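# Close the drawer holding the red toy car

## Task

Slide the drawer that holds the red toy car fully closed, with the car still upright on its wheels and neither the cabinet nor the cup of markers shifted from its spot; when finished, no part of the robot may be in contact with the car or the cabinet.

## Robot and tools

Robot: two UR-style arms, left_arm and right_arm, each ending in a sixteen-motor four-finger hand (left_arm has a left hand, right_arm a right hand, mirror images). Bases sit near (+0.085, +0.556, 0) for left_arm and (+0.005, -0.502, 0) for right_arm, in metres.

Scene frame: origin at table-top height, halfway between the nominal bases. +x points out over the table, +z up, +y toward left_arm. Image sides do not match arm names. Reported end_effector_position (m), end_effector_quat_wxyz and velocities are in this frame and may be off by a few cm.

Hand point axes (right hand): +z runs along the straight fingers toward the tips, +y leaves the palm face, +x crosses the palm away from the thumb; on the left hand +x points toward the thumb. The palm face is at y = -0.062 m; straight fingertips reach about 0.139 m beyond knuckles at z = -0.017 m. A rigid mast near the wrist on the palm side can strike objects.

The 48-number row. Every row covers both arms, even when one is idle, and all numbers lie in [-1, 1]. Order: left_arm dx, dy, dz, rx, ry, rz; then left hand's 16 motor goals; left current_limit; left speed; then the same 24 for right_arm. Pose numbers are offsets, not poses: they shift the hand point from its Hand target as it stood when the action (or move) began, along scene-frame axes, and each row counts from that same start, not from the row before. Scale: 1.0 = 0.6 m for dx, dy, dz and 180 degrees for the rotation vector rx, ry, rz (turning about the Hand target's position). Sending the same offset again moves further. Six zeros re-request the current Hand target. Orientation commands are clipped to within 32 degrees of the measured one per control step.

Hand numbers are absolute goals, not offsets: each maps linearly between a hinge's two stops. Per hand the 16 are: index_mcp, index_abd, index_pip, index_dip, thumb_cmc, thumb_axl, thumb_mcp, thumb_ipl, middle_mcp, middle_abd, middle_pip, middle_dip, ring_mcp, ring_abd, ring_pip, ring_dip. Straight values: _mcp -0.75, _abd 0.00, _pip -0.58, _dip -0.70, thumb_cmc -0.71, thumb_axl -0.68, thumb_mcp -0.23, thumb_ipl -0.17; toward +1 bends fingers into the palm and swings the thumb in front of it. current_limit maps -1..+1 to 0..550 mA (starts +0.4); speed sets the motors' rate as (speed+1)/2 of 8.5 rad/s (starts -0.6). A 0 is a real goal: to leave a hand unchanged, copy back its hand_goal, hand_current_limit and hand_speed.

Tools:
- execute_actions(actions, cameras): actions is a list of actions; each is up to 15 rows, one per 1/30 s step; a short table repeats its last row to fill 15. An empty list returns state plus all camera images.
- move(target, speed, blend, stop_force, zero, blocking, cameras): target is one 48-number row or up to 15 rows, all offsets measured from the same starting Hand targets. speed: m/s, 0.002 to 3.2 (default 0.25), one value or one per target. blend: corner rounding in m (0 means stop at each). stop_force: 4 to 120 N, ends an arm's path when its wrist sensor feels that much resistance; unreliable while the hand rotates, and omit it when backing off something. zero (default true) re-zeros before the move. blocking=false returns early but cannot go with stop_force. Paths are straight lines that ignore obstacles; avoid sweeping near an arm's own base.
- wait(seconds 0 to 10), stop(), zoom_image(camera, region [x0, y0, x1, y1] pixels, max 504 by 504), zero_wrist_force(arm), read_manual(section), finished_scene(scene 1 to 3).
Cameras: cam_high, cam_left_wrist, cam_right_wrist, each 672x504.

Results: Hand target (last commanded pose, the base for the next offsets), end effector pose and velocities, joint positions and torques, Wrist force/torque in the hand point's own axes (push from the surface into the arm; a third line gives the peak since last shown), and per hand hand_goal, hand_measured, hand_current_ma, hand_state (moving, goal, blocked, overload). A move adds a 'move:' line: done, off_target, moving, held or fault, plus limits such as paced or held. done does not prove nothing was disturbed. The hand often rests short of the Hand target; send the missing distance as an offset.

Cautions: push the drawer slowly with a modest stop_force; a target only slightly beyond firm contact can trigger a fault, and roughly 150 N of outside force or a joint torque limit freezes the arm for 10 s. Keep the arms from pressing on each other. Don't knock the car over, shove the cabinet or marker cup, or let anything leave the table. A finger motor held at 495 mA or more for 5 s shuts down. Long stretched or loaded holds heat motors (MOTOR HOT at 70 °C, braking at 85 °C). After closing the drawer, pull the hand clear of car and cabinet before finishing.

Each tool is called after "Request:" as name([rows], argument=value, ...), one row to a line, values as JSON.

## Session

Request:
execute_actions(actions=[])

Request:
zoom_image(camera="cam_high", region=[300, 0, 520, 220])

Scene clock: 0.00 s.
left_arm: end_effector_position=(+0.8492, +0.2613, +0.1607) hand_goal=(-0.754, +0.000, -0.576, -0.696, -0.714, -0.678, -0.226, -0.168, -0.754, +0.000, -0.576, -0.696, -0.754, +0.000, -0.576, -0.696) hand_measured=(-0.754, +0.000, -0.576, -0.696, -0.714, -0.678, -0.226, -0.168, -0.754, +0.000, -0.576, -0.696, -0.754, +0.000, -0.576, -0.696) hand_current_ma=(+0, +0, +0, +0, +0, +0, +0, +0, +0, +0, +0, +0, +0, +0, +0, +0) hand_state=(goal, goal, goal, goal, goal, goal, goal, goal, goal, goal, goal, goal, goal, goal, goal, goal) hand_current_limit=0.40 hand_speed=-0.60 end_effector_quat_wxyz=(+0.389, -0.077, +0.810, -0.432) | right_arm: end_effector_position=(+1.1650, -0.6003, +0.1842) hand_goal=(-0.754, +0.000, -0.576, -0.696, -0.714, -0.678, -0.226, -0.168, -0.754, +0.000, -0.576, -0.696, -0.754, +0.000, -0.576, -0.696) hand_measured=(-0.754, +0.000, -0.576, -0.696, -0.714, -0.678, -0.226, -0.168, -0.754, +0.000, -0.576, -0.696, -0.754, +0.000, -0.576, -0.696) hand_current_ma=(+0, +0, +0, +0, +0, +0, +0, +0, +0, +0, +0, +0, +0, +0, +0, +0) hand_state=(goal, goal, goal, goal, goal, goal, goal, goal, goal, goal, overload, goal, goal, goal, goal, goal) hand_current_limit=0.40 hand_speed=-0.60 end_effector_quat_wxyz=(+0.058, +0.721, +0.687, +0.070)
Joint positions: left_arm=[-0.604 -1.29 1.923 -0.299 1.725 0.692] | right_arm=[-0.299 -0.386 0.348 1.435 1.515 2.955]
Joint velocities: within noise
Joint torques (N m): no reading
Motor temperatures (°C): left_arm=[27 31 27 38 34 32] | right_arm=[26 25 30 35 28 36]
Wrist force (N): no reading
Wrist torque (N m): no reading
Wrist force, peak (N): no reading
Hand target: left_arm +0.8492, +0.2613, +0.1607; +0.389, -0.077, +0.810, -0.432 | right_arm +1.1650, -0.6003, +0.1842; +0.058, +0.721, +0.687, +0.070

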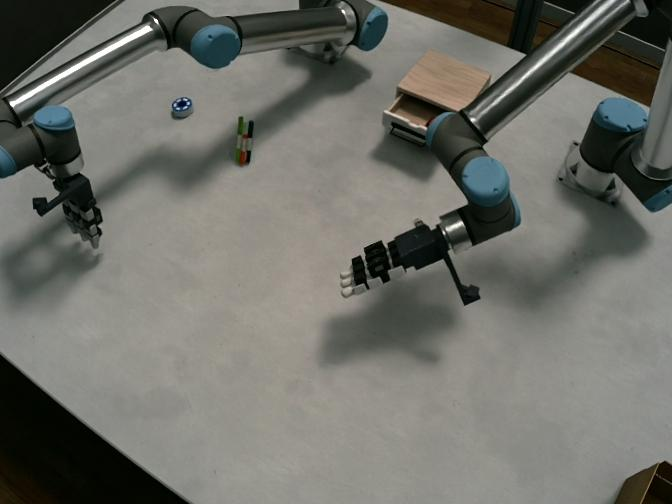

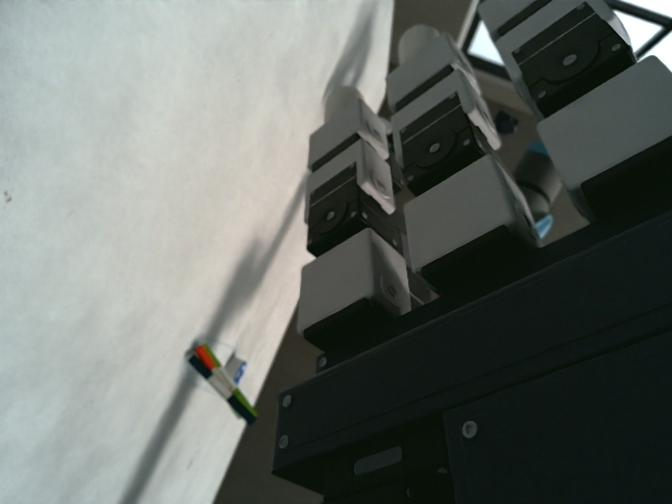

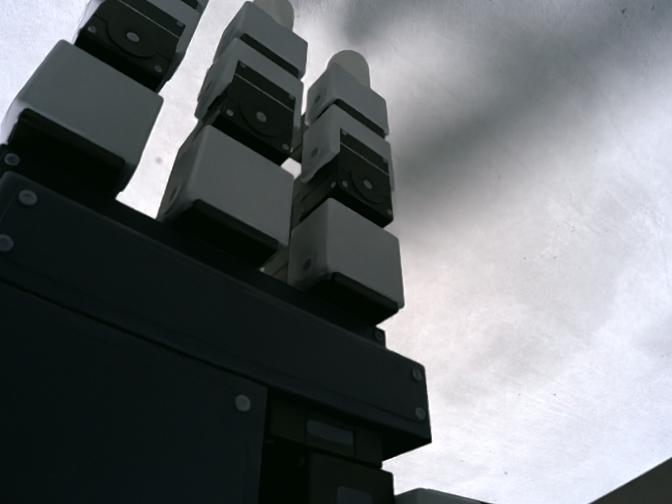

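Scaled by 2.291 from the camera's 672x504 image, which has a finer 960x720 frame.

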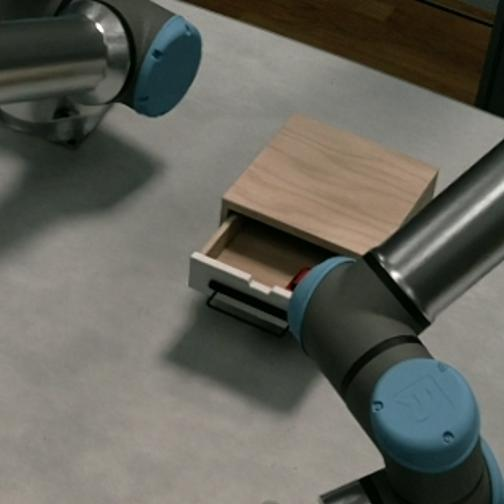

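Request:
move([
  [-0.1,-0.083,0.24,0.2233,-0.0196,-0.2486,0.479,0,0.445,-0.261,-0.714,-0.678,-0.226,-0.168,0.479,0,0.445,-0.261,0.479,0,0.445,-0.261,0.4,-0.6,0,0,0,0,0,0,-0.754,0,-0.576,-0.696,-0.714,-0.678,-0.226,-0.168,-0.754,0,-0.576,-0.696,-0.754,0,-0.576,-0.696,0.4,-0.6],
  [-0.382,-0.352,0.265,0.4465,-0.0391,-0.4972,0.479,0,0.445,-0.261,-0.714,-0.678,-0.226,-0.168,0.479,0,0.445,-0.261,0.479,0,0.445,-0.261,0.4,-0.6,0,0,0,0,0,0,-0.754,0,-0.576,-0.696,-0.714,-0.678,-0.226,-0.168,-0.754,0,-0.576,-0.696,-0.754,0,-0.576,-0.696,0.4,-0.6],
], speed=0.4, blend=[0.04, 0], cameras=["cam_high"])

Request:
zoom_image(camera="cam_high", region=[300, 20, 520, 200])

Scene clock: 107.90 s.
left_arm: end_effector_position=(+0.6200, +0.0500, +0.3196) hand_goal=(+0.478, +0.000, +0.444, -0.262, -0.714, -0.678, -0.226, -0.168, +0.478, +0.000, +0.444, -0.262, +0.478, +0.000, +0.444, -0.262) hand_measured=(+0.464, +0.000, +0.440, -0.266, -0.712, -0.678, -0.224, -0.168, +0.464, +0.000, +0.440, -0.266, +0.462, +0.000, +0.440, -0.264) hand_current_ma=(-3, +0, +0, +0, +0, +0, +0, +0, -3, +0, +0, +0, -4, +0, +0, +0) hand_state=(goal, goal, goal, goal, goal, goal, goal, goal, goal, goal, goal, goal, goal, goal, goal, goal) hand_current_limit=0.40 hand_speed=-0.60 end_effector_quat_wxyz=(+0.000, +0.731, +0.682, +0.000) | right_arm: end_effector_position=(+1.1650, -0.6003, +0.1842) hand_goal=(-0.754, +0.000, -0.576, -0.696, -0.714, -0.678, -0.226, -0.168, -0.754, +0.000, -0.576, -0.696, -0.754, +0.000, -0.576, -0.696) hand_measured=(-0.754, +0.000, -0.576, -0.696, -0.714, -0.678, -0.224, -0.168, -0.754, +0.000, -0.576, -0.696, -0.754, +0.000, -0.576, -0.696) hand_current_ma=(+0, +0, +0, +0, +0, +0, +0, +0, +0, +0, +0, +0, +0, +0, +0, +0) hand_state=(goal, goal, goal, goal, goal, goal, goal, goal, goal, goal, overload, goal, goal, goal, goal, goal) hand_current_limit=0.40 hand_speed=-0.60 end_effector_quat_wxyz=(+0.058, +0.721, +0.687, +0.070)
Joint positions: left_arm=[-1.141 -1.163 1.478 1.257 1.571 2.094] | right_arm=[-0.299 -0.386 0.348 1.435 1.515 2.955]
Joint torques (N m): left_arm=[3.93 -94.85 -28.28 4.5 2.98 -1.59] | right_arm=[0.08 -120.97 -36.9 3.36 0.12 0.13]
Wrist force (N): left_arm=[-2.0 -0.8 0.8] | right_arm=[0.1 0.0 -0.2]
Wrist torque (N m): left_arm=[0.13 0.18 -0.16] | right_arm=[0.01 -0.01 0.00]
Wrist force, peak (N): left_arm=[-3.5 -1.9 1.0] | right_arm=[0.0 -0.9 -0.2]
Hand target: left_arm +0.6200, +0.0501, +0.3197; +0.000, +0.731, +0.682, +0.000 | right_arm +1.1650, -0.6003, +0.1842; +0.058, +0.721, +0.687, +0.070
Off the commanded pose: left_arm 0.000 m, 0 deg | right_arm 0.000 m, 0 deg.
move: done
Images, in order (width x height): cam_high 672x504.

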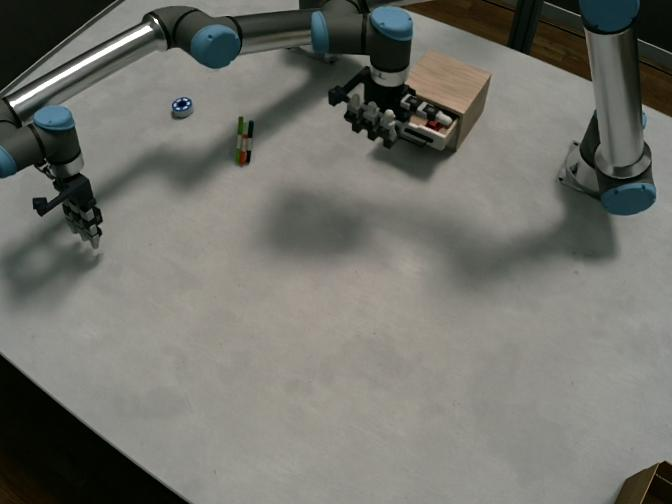

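Scaled by 2.291 from the camera's 672x504 image, which has a finer 960x720 frame.

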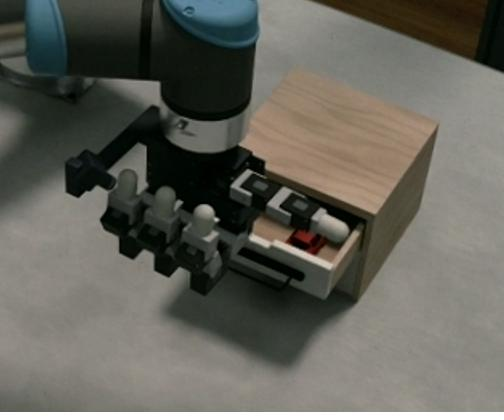

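Request:
move(target=[-0.1,0,-0.4,0,0,0,0.479,0,0.445,-0.261,-0.714,-0.678,-0.226,-0.168,0.479,0,0.445,-0.261,0.479,0,0.445,-0.261,0.4,-0.6,0,0,0,0,0,0,-0.754,0,-0.576,-0.696,-0.714,-0.678,-0.226,-0.168,-0.754,0,-0.576,-0.696,-0.754,0,-0.576,-0.696,0.4,-0.6], speed=0.25, cameras=["cam_high"])

Request:
zoom_image(camera="cam_high", region=[340, 30, 500, 190])

Scene clock: 133.60 s.
left_arm: end_effector_position=(+0.5599, +0.0500, +0.0796) hand_goal=(+0.478, +0.000, +0.444, -0.262, -0.714, -0.678, -0.226, -0.168, +0.478, +0.000, +0.444, -0.262, +0.478, +0.000, +0.444, -0.262) hand_measured=(+0.464, +0.000, +0.440, -0.266, -0.712, -0.678, -0.222, -0.168, +0.464, +0.000, +0.440, -0.266, +0.462, +0.000, +0.440, -0.264) hand_current_ma=(-3, +0, +0, +0, +0, +0, +0, +0, -3, +0, +0, +0, -4, +0, +0, +0) hand_state=(goal, goal, goal, goal, goal, goal, goal, goal, goal, goal, goal, goal, goal, goal, goal, goal) hand_current_limit=0.40 hand_speed=-0.60 end_effector_quat_wxyz=(+0.000, +0.731, +0.682, +0.000) | right_arm: end_effector_position=(+1.1650, -0.6003, +0.1842) hand_goal=(-0.754, +0.000, -0.576, -0.696, -0.714, -0.678, -0.226, -0.168, -0.754, +0.000, -0.576, -0.696, -0.754, +0.000, -0.576, -0.696) hand_measured=(-0.754, +0.000, -0.576, -0.696, -0.714, -0.678, -0.224, -0.168, -0.754, +0.000, -0.576, -0.696, -0.754, +0.000, -0.576, -0.696) hand_current_ma=(+0, +0, +0, +0, +0, +0, +0, +0, +0, +0, +0, +0, +0, +0, +0, +0) hand_state=(goal, goal, goal, goal, goal, goal, goal, goal, goal, goal, overload, goal, goal, goal, goal, goal) hand_current_limit=0.40 hand_speed=-0.60 end_effector_quat_wxyz=(+0.058, +0.721, +0.687, +0.070)
Joint positions: left_arm=[-1.226 -1.023 1.746 0.85 1.571 2.009] | right_arm=[-0.299 -0.386 0.348 1.435 1.515 2.955]
Joint torques (N m): left_arm=[15.49 -87.3 -27.3 2.93 -3.47 2.28] | right_arm=[-0.21 -121.04 -36.53 3.6 0.01 0.3]
Wrist force (N): left_arm=[-1.6 -0.2 1.1] | right_arm=[-0.1 -0.1 -0.1]
Wrist torque (N m): left_arm=[0.18 0.16 -0.18] | right_arm=[-0.01 0.02 -0.01]
Wrist force, peak (N): left_arm=[-1.8 -1.3 3.7] | right_arm=[-0.4 0.6 -0.3]
Hand target: left_arm +0.5600, +0.0501, +0.0797; +0.000, +0.731, +0.682, +0.000 | right_arm +1.1650, -0.6003, +0.1842; +0.058, +0.721, +0.687, +0.070
Off the commanded pose: left_arm 0.000 m, 0 deg | right_arm 0.000 m, 0 deg.
move: done
Images, in order (width x height): cam_high 672x504.

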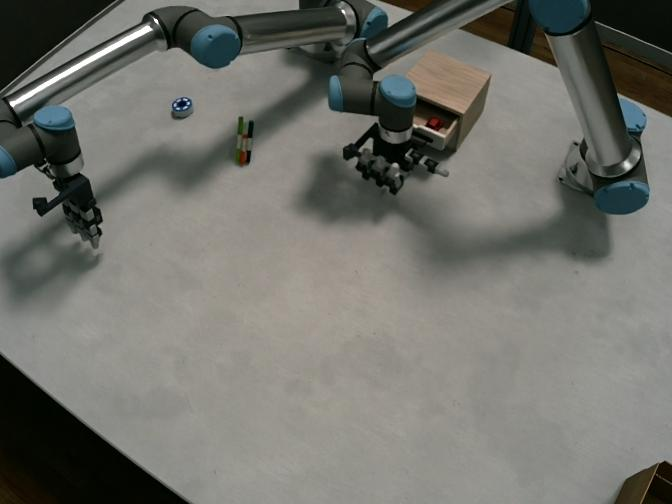

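Scaled by 3.150 from the camera's 672x504 image, which has a finer 960x720 frame.

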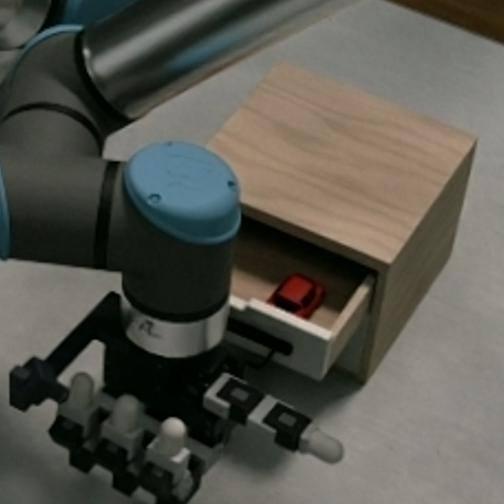

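Request:
move([
  [0,0.0267,0,0,0,0,0.479,0,0.445,-0.261,-0.714,-0.678,-0.226,-0.168,0.479,0,0.445,-0.261,0.479,0,0.445,-0.261,0.4,-0.6,0,0,0,0,0,0,-0.754,0,-0.576,-0.696,-0.714,-0.678,-0.226,-0.168,-0.754,0,-0.576,-0.696,-0.754,0,-0.576,-0.696,0.4,-0.6],
  [-0.2,0.0407,0,0,0,0,0.479,0,0.445,-0.261,-0.714,-0.678,-0.226,-0.168,0.479,0,0.445,-0.261,0.479,0,0.445,-0.261,0.4,-0.6,0,0,0,0,0,0,-0.754,0,-0.576,-0.696,-0.714,-0.678,-0.226,-0.168,-0.754,0,-0.576,-0.696,-0.754,0,-0.576,-0.696,0.4,-0.6],
], speed=[0.1,0.035], stop_force=5, cameras=["cam_high"])

Request:
zoom_image(camera="cam_high", region=[340, 30, 500, 190])

Scene clock: 167.17 s.
left_arm: end_effector_position=(+0.4400, +0.0745, +0.0797) hand_goal=(+0.478, +0.000, +0.444, -0.262, -0.714, -0.678, -0.226, -0.168, +0.478, +0.000, +0.444, -0.262, +0.478, +0.000, +0.444, -0.262) hand_measured=(+0.464, +0.000, +0.440, -0.266, -0.712, -0.678, -0.222, -0.168, +0.464, +0.000, +0.440, -0.266, +0.462, +0.000, +0.440, -0.264) hand_current_ma=(-3, +0, +0, +0, +0, +0, +0, +0, -3, +0, +0, +0, -4, +0, +0, +0) hand_state=(goal, goal, goal, goal, goal, goal, goal, goal, goal, goal, goal, goal, goal, goal, goal, goal) hand_current_limit=0.40 hand_speed=-0.60 end_effector_quat_wxyz=(+0.000, +0.731, +0.682, +0.000) | right_arm: end_effector_position=(+1.1650, -0.6003, +0.1842) hand_goal=(-0.754, +0.000, -0.576, -0.696, -0.714, -0.678, -0.226, -0.168, -0.754, +0.000, -0.576, -0.696, -0.754, +0.000, -0.576, -0.696) hand_measured=(-0.754, +0.000, -0.576, -0.696, -0.714, -0.678, -0.224, -0.168, -0.754, +0.000, -0.576, -0.696, -0.754, +0.000, -0.576, -0.696) hand_current_ma=(+0, +0, +0, +0, +0, +0, +0, +0, +0, +0, +0, +0, +0, +0, +0, +0) hand_state=(goal, goal, goal, goal, goal, goal, goal, goal, goal, goal, overload, goal, goal, goal, goal, goal) hand_current_limit=0.40 hand_speed=-0.60 end_effector_quat_wxyz=(+0.058, +0.721, +0.687, +0.070)
Joint positions: left_arm=[-1.413 -1.133 1.931 0.773 1.571 1.822] | right_arm=[-0.299 -0.386 0.348 1.435 1.515 2.955]
Joint torques (N m): left_arm=[14.99 -44.5 -30.72 5.45 -0.14 2.33] | right_arm=[-0.9 -122.65 -37 3.68 0.08 0.23]
Wrist force (N): left_arm=[-1.6 -0.2 0.8] | right_arm=[0.1 -0.3 -0.2]
Wrist torque (N m): left_arm=[0.17 0.12 -0.17] | right_arm=[-0.02 -0.01 0.00]
Wrist force, peak (N): left_arm=[-3.1 -0.6 1.0] | right_arm=[0.7 -0.5 0.1]
Hand target: left_arm +0.4400, +0.0745, +0.0797; +0.000, +0.731, +0.682, +0.000 | right_arm +1.1650, -0.6003, +0.1842; +0.058, +0.721, +0.687, +0.070
Off the commanded pose: left_arm 0.000 m, 0 deg | right_arm 0.000 m, 0 deg.
move: done
Images, in order (width x height): cam_high 672x504.

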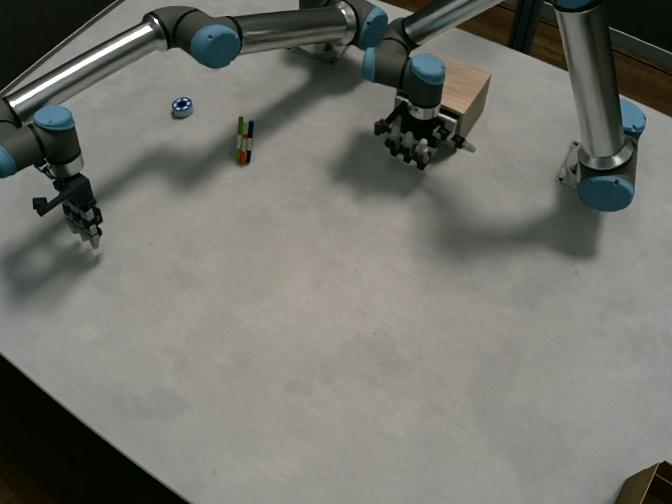

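Scaled by 3.150 from the camera's 672x504 image, which has a finer 960x720 frame.

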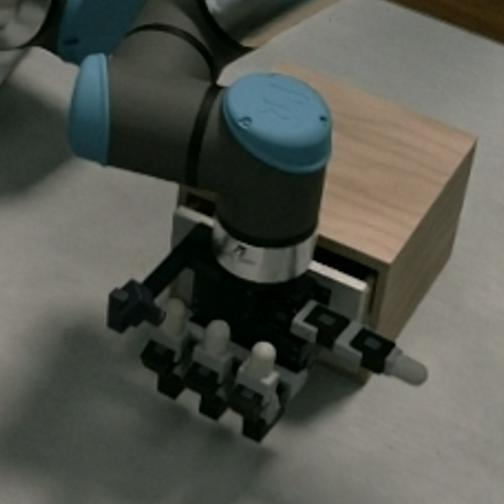

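Request:
move(target=[-0.05,0.0035,0,0,0,0,0.479,0,0.445,-0.261,-0.714,-0.678,-0.226,-0.168,0.479,0,0.445,-0.261,0.479,0,0.445,-0.261,0.4,-0.6,0,0,0,0,0,0,-0.754,0,-0.576,-0.696,-0.714,-0.678,-0.226,-0.168,-0.754,0,-0.576,-0.696,-0.754,0,-0.576,-0.696,0.4,-0.6], speed=0.02, stop_force=4, cameras=["cam_high"])

Request:
zoom_image(camera="cam_high", region=[380, 40, 500, 160])

Scene clock: 182.43 s.
left_arm: end_effector_position=(+0.4100, +0.0766, +0.0797) hand_goal=(+0.478, +0.000, +0.444, -0.262, -0.714, -0.678, -0.226, -0.168, +0.478, +0.000, +0.444, -0.262, +0.478, +0.000, +0.444, -0.262) hand_measured=(+0.464, +0.000, +0.440, -0.266, -0.712, -0.678, -0.222, -0.168, +0.464, +0.000, +0.440, -0.266, +0.462, +0.000, +0.440, -0.264) hand_current_ma=(-3, +0, +0, +0, +0, +0, +0, +0, -3, +0, +0, +0, -4, +0, +0, +0) hand_state=(goal, goal, goal, goal, goal, goal, goal, goal, goal, goal, goal, goal, goal, goal, goal, goal) hand_current_limit=0.40 hand_speed=-0.60 end_effector_quat_wxyz=(+0.000, +0.731, +0.682, +0.000) | right_arm: end_effector_position=(+1.1650, -0.6003, +0.1842) hand_goal=(-0.754, +0.000, -0.576, -0.696, -0.714, -0.678, -0.226, -0.168, -0.754, +0.000, -0.576, -0.696, -0.754, +0.000, -0.576, -0.696) hand_measured=(-0.754, +0.000, -0.576, -0.696, -0.714, -0.678, -0.224, -0.168, -0.754, +0.000, -0.576, -0.696, -0.754, +0.000, -0.576, -0.696) hand_current_ma=(+0, +0, +0, +0, +0, +0, +0, +0, +0, +0, +0, +0, +0, +0, +0, +0) hand_state=(goal, goal, goal, goal, goal, goal, goal, goal, goal, goal, overload, goal, goal, goal, goal, goal) hand_current_limit=0.40 hand_speed=-0.60 end_effector_quat_wxyz=(+0.058, +0.721, +0.687, +0.070)
Joint positions: left_arm=[-1.468 -1.153 1.964 0.76 1.571 1.767] | right_arm=[-0.299 -0.386 0.348 1.435 1.515 2.955]
Joint torques (N m): left_arm=[17.78 -39.72 -31.36 5.25 2.85 1.87] | right_arm=[0.7 -122.79 -36.79 3.74 -0.08 0.27]
Wrist force (N): left_arm=[-2.2 -0.4 0.6] | right_arm=[0.0 0.2 -0.4]
Wrist torque (N m): left_arm=[0.17 0.22 -0.20] | right_arm=[0.04 0.02 0.00]
Wrist force, peak (N): left_arm=[-2.8 0.2 1.2] | right_arm=[1.0 0.2 0.0]
Hand target: left_arm +0.4100, +0.0766, +0.0797; +0.000, +0.731, +0.682, +0.000 | right_arm +1.1650, -0.6003, +0.1842; +0.058, +0.721, +0.687, +0.070
Off the commanded pose: left_arm 0.000 m, 0 deg | right_arm 0.000 m, 0 deg.
move: done
Images, in order (width x height): cam_high 672x504.

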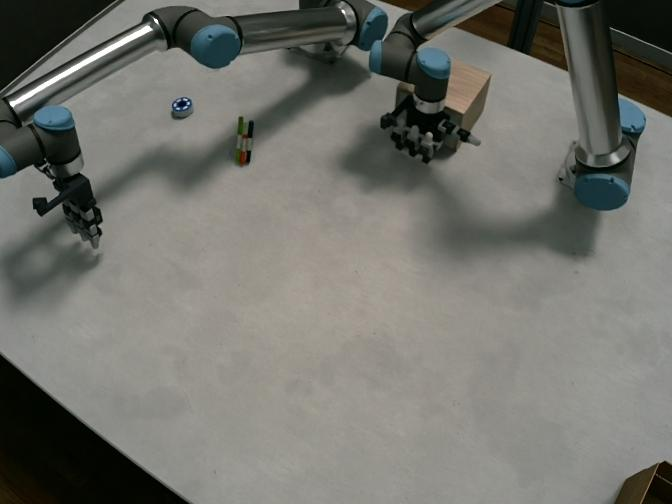

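Scaled by 4.200 from the camera's 672x504 image, which has a finer 960x720 frame.

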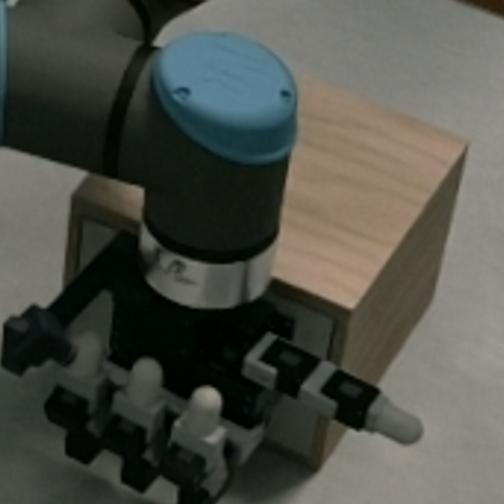

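Request:
move(target=[-0.02,0.0014,0,0,0,0,0.479,0,0.445,-0.261,-0.714,-0.678,-0.226,-0.168,0.479,0,0.445,-0.261,0.479,0,0.445,-0.261,0.4,-0.6,0,0,0,0,0,0,-0.754,0,-0.576,-0.696,-0.714,-0.678,-0.226,-0.168,-0.754,0,-0.576,-0.696,-0.754,0,-0.576,-0.696,0.4,-0.6], speed=0.01, stop_force=4, cameras=["cam_high"])

Request:
zoom_image(camera="cam_high", region=[380, 40, 500, 160])

Scene clock: 193.47 s.
left_arm: end_effector_position=(+0.4084, +0.0767, +0.0796) hand_goal=(+0.478, +0.000, +0.444, -0.262, -0.714, -0.678, -0.226, -0.168, +0.478, +0.000, +0.444, -0.262, +0.478, +0.000, +0.444, -0.262) hand_measured=(+0.464, +0.000, +0.440, -0.264, -0.712, -0.678, -0.222, -0.168, +0.464, +0.000, +0.440, -0.266, +0.462, +0.000, +0.440, -0.264) hand_current_ma=(-3, +0, +0, +0, +0, +0, +0, +0, -3, +0, +0, +0, -4, +0, +0, +0) hand_state=(goal, goal, goal, goal, goal, goal, goal, goal, goal, goal, goal, goal, goal, goal, goal, goal) hand_current_limit=0.40 hand_speed=-0.60 end_effector_quat_wxyz=(-0.001, +0.731, +0.682, +0.000) | right_arm: end_effector_position=(+1.1650, -0.6003, +0.1842) hand_goal=(-0.754, +0.000, -0.576, -0.696, -0.714, -0.678, -0.226, -0.168, -0.754, +0.000, -0.576, -0.696, -0.754, +0.000, -0.576, -0.696) hand_measured=(-0.754, +0.000, -0.576, -0.696, -0.714, -0.678, -0.224, -0.168, -0.754, +0.000, -0.576, -0.696, -0.754, +0.000, -0.576, -0.696) hand_current_ma=(+0, +0, +0, +0, +0, +0, +0, +0, +0, +0, +0, +0, +0, +0, +0, +0) hand_state=(goal, goal, goal, goal, goal, goal, goal, goal, goal, goal, overload, goal, goal, goal, goal, goal) hand_current_limit=0.40 hand_speed=-0.60 end_effector_quat_wxyz=(+0.058, +0.721, +0.687, +0.070)
Joint positions: left_arm=[-1.471 -1.153 1.965 0.76 1.571 1.764] | right_arm=[-0.299 -0.386 0.348 1.435 1.515 2.955]
Joint torques (N m): left_arm=[15.94 -40.57 -29.82 6.12 2.49 2.17] | right_arm=[0.13 -123.99 -37.17 3.62 -0.17 0.14]
Wrist force (N): left_arm=[-2.2 -0.3 0.8] | right_arm=[0.2 0.2 0.3]
Wrist torque (N m): left_arm=[0.17 0.22 -0.26] | right_arm=[-0.01 -0.03 0.02]
Wrist force, peak (N): left_arm=[-2.9 6.2 0.5] | right_arm=[0.2 0.0 0.8]
Hand target: left_arm +0.4084, +0.0767, +0.0796; -0.001, +0.731, +0.682, +0.000 (not the last commanded pose) | right_arm +1.1650, -0.6003, +0.1842; +0.058, +0.721, +0.687, +0.070
Off the commanded pose: left_arm 0.010 m, 0 deg | right_arm 0.000 m, 0 deg.
move: contact (left_arm)
Images, in order (width x height): cam_high 672x504.

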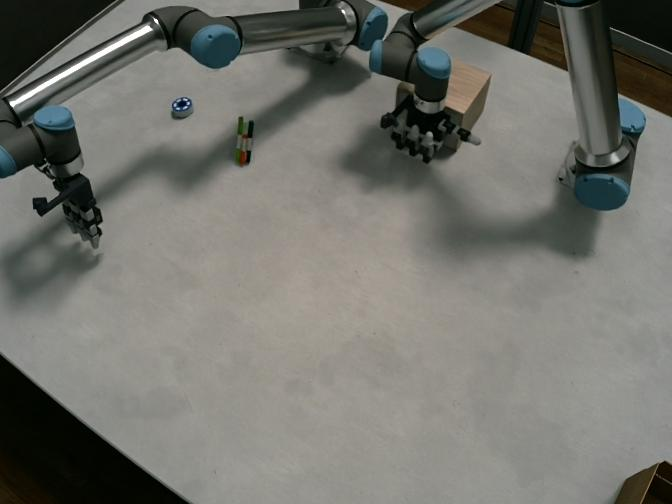

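Scaled by 4.200 from the camera's 672x504 image, which has a finer 960x720 frame.

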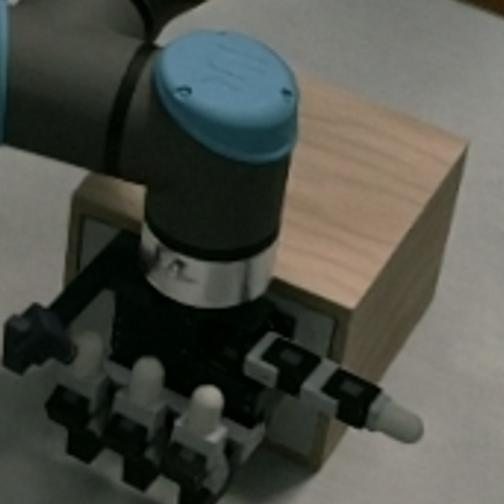

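Request:
move([
  [0.2,-0.014,0,0,0,0,0.479,0,0.445,-0.261,-0.714,-0.678,-0.226,-0.168,0.479,0,0.445,-0.261,0.479,0,0.445,-0.261,0.4,-0.6,0,0,0,0,0,0,-0.754,0,-0.576,-0.696,-0.714,-0.678,-0.226,-0.168,-0.754,0,-0.576,-0.696,-0.754,0,-0.576,-0.696,0.4,-0.6],
  [0.75,0.5,0.2,0,0,0,0.479,0,0.445,-0.261,-0.714,-0.678,-0.226,-0.168,0.479,0,0.445,-0.261,0.479,0,0.445,-0.261,0.4,-0.6,0,0,0,0,0,0,-0.754,0,-0.576,-0.696,-0.714,-0.678,-0.226,-0.168,-0.754,0,-0.576,-0.696,-0.754,0,-0.576,-0.696,0.4,-0.6],
], speed=[0.1,0.3], blend=[0.03,0], cameras=["cam_high"])

Request:
zoom_image(camera="cam_high", region=[360, 30, 520, 190])

Scene clock: 205.60 s.
left_arm: end_effector_position=(+0.8584, +0.3767, +0.1994) hand_goal=(+0.478, +0.000, +0.444, -0.262, -0.714, -0.678, -0.226, -0.168, +0.478, +0.000, +0.444, -0.262, +0.478, +0.000, +0.444, -0.262) hand_measured=(+0.464, +0.000, +0.440, -0.264, -0.712, -0.678, -0.222, -0.168, +0.464, +0.000, +0.440, -0.266, +0.462, +0.000, +0.440, -0.264) hand_current_ma=(-3, +0, +0, +0, +0, +0, +0, +0, -3, +0, +0, +0, -4, +0, +0, +0) hand_state=(goal, goal, goal, goal, goal, goal, goal, goal, goal, goal, goal, goal, goal, goal, goal, goal) hand_current_limit=0.40 hand_speed=-0.60 end_effector_quat_wxyz=(-0.001, +0.731, +0.682, +0.000) | right_arm: end_effector_position=(+1.1650, -0.6003, +0.1842) hand_goal=(-0.754, +0.000, -0.576, -0.696, -0.714, -0.678, -0.226, -0.168, -0.754, +0.000, -0.576, -0.696, -0.754, +0.000, -0.576, -0.696) hand_measured=(-0.754, +0.000, -0.576, -0.696, -0.714, -0.678, -0.224, -0.168, -0.754, +0.000, -0.576, -0.696, -0.754, +0.000, -0.576, -0.696) hand_current_ma=(+0, +0, +0, +0, +0, +0, +0, +0, +0, +0, +0, +0, +0, +0, +0, +0) hand_state=(goal, goal, goal, goal, goal, goal, goal, goal, goal, goal, overload, goal, goal, goal, goal, goal) hand_current_limit=0.40 hand_speed=-0.60 end_effector_quat_wxyz=(+0.058, +0.721, +0.687, +0.070)
Joint positions: left_arm=[-0.549 -1.047 1.53 1.089 1.57 2.686] | right_arm=[-0.299 -0.386 0.348 1.435 1.515 2.955]
Joint torques (N m): left_arm=[5.03 -96.3 -35.04 3.32 3.33 0.1] | right_arm=[0.49 -124.38 -36.95 3.79 -0.14 0.27]
Wrist force (N): left_arm=[-1.9 -0.5 1.3] | right_arm=[0.0 -0.1 -0.2]
Wrist torque (N m): left_arm=[0.13 0.20 -0.14] | right_arm=[0.00 0.01 -0.01]
Wrist force, peak (N): left_arm=[-3.4 -1.3 1.7] | right_arm=[0.6 -0.5 -0.1]
Hand target: left_arm +0.8584, +0.3767, +0.1996; -0.001, +0.731, +0.682, +0.000 | right_arm +1.1650, -0.6003, +0.1842; +0.058, +0.721, +0.687, +0.070
Off the commanded pose: left_arm 0.000 m, 0 deg | right_arm 0.000 m, 0 deg.
move: done
Images, in order (width x height): cam_high 672x504.

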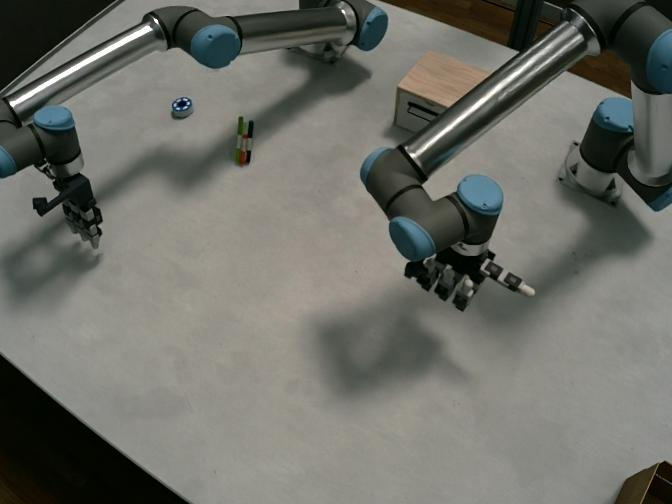

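Scaled by 3.150 from the camera's 672x504 image, which has a finer 960x720 frame.

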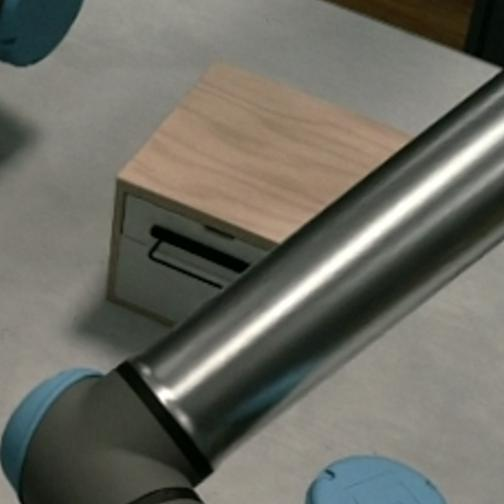

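Request:
finished_scene(scene=2)

The scene is finished: the task was done.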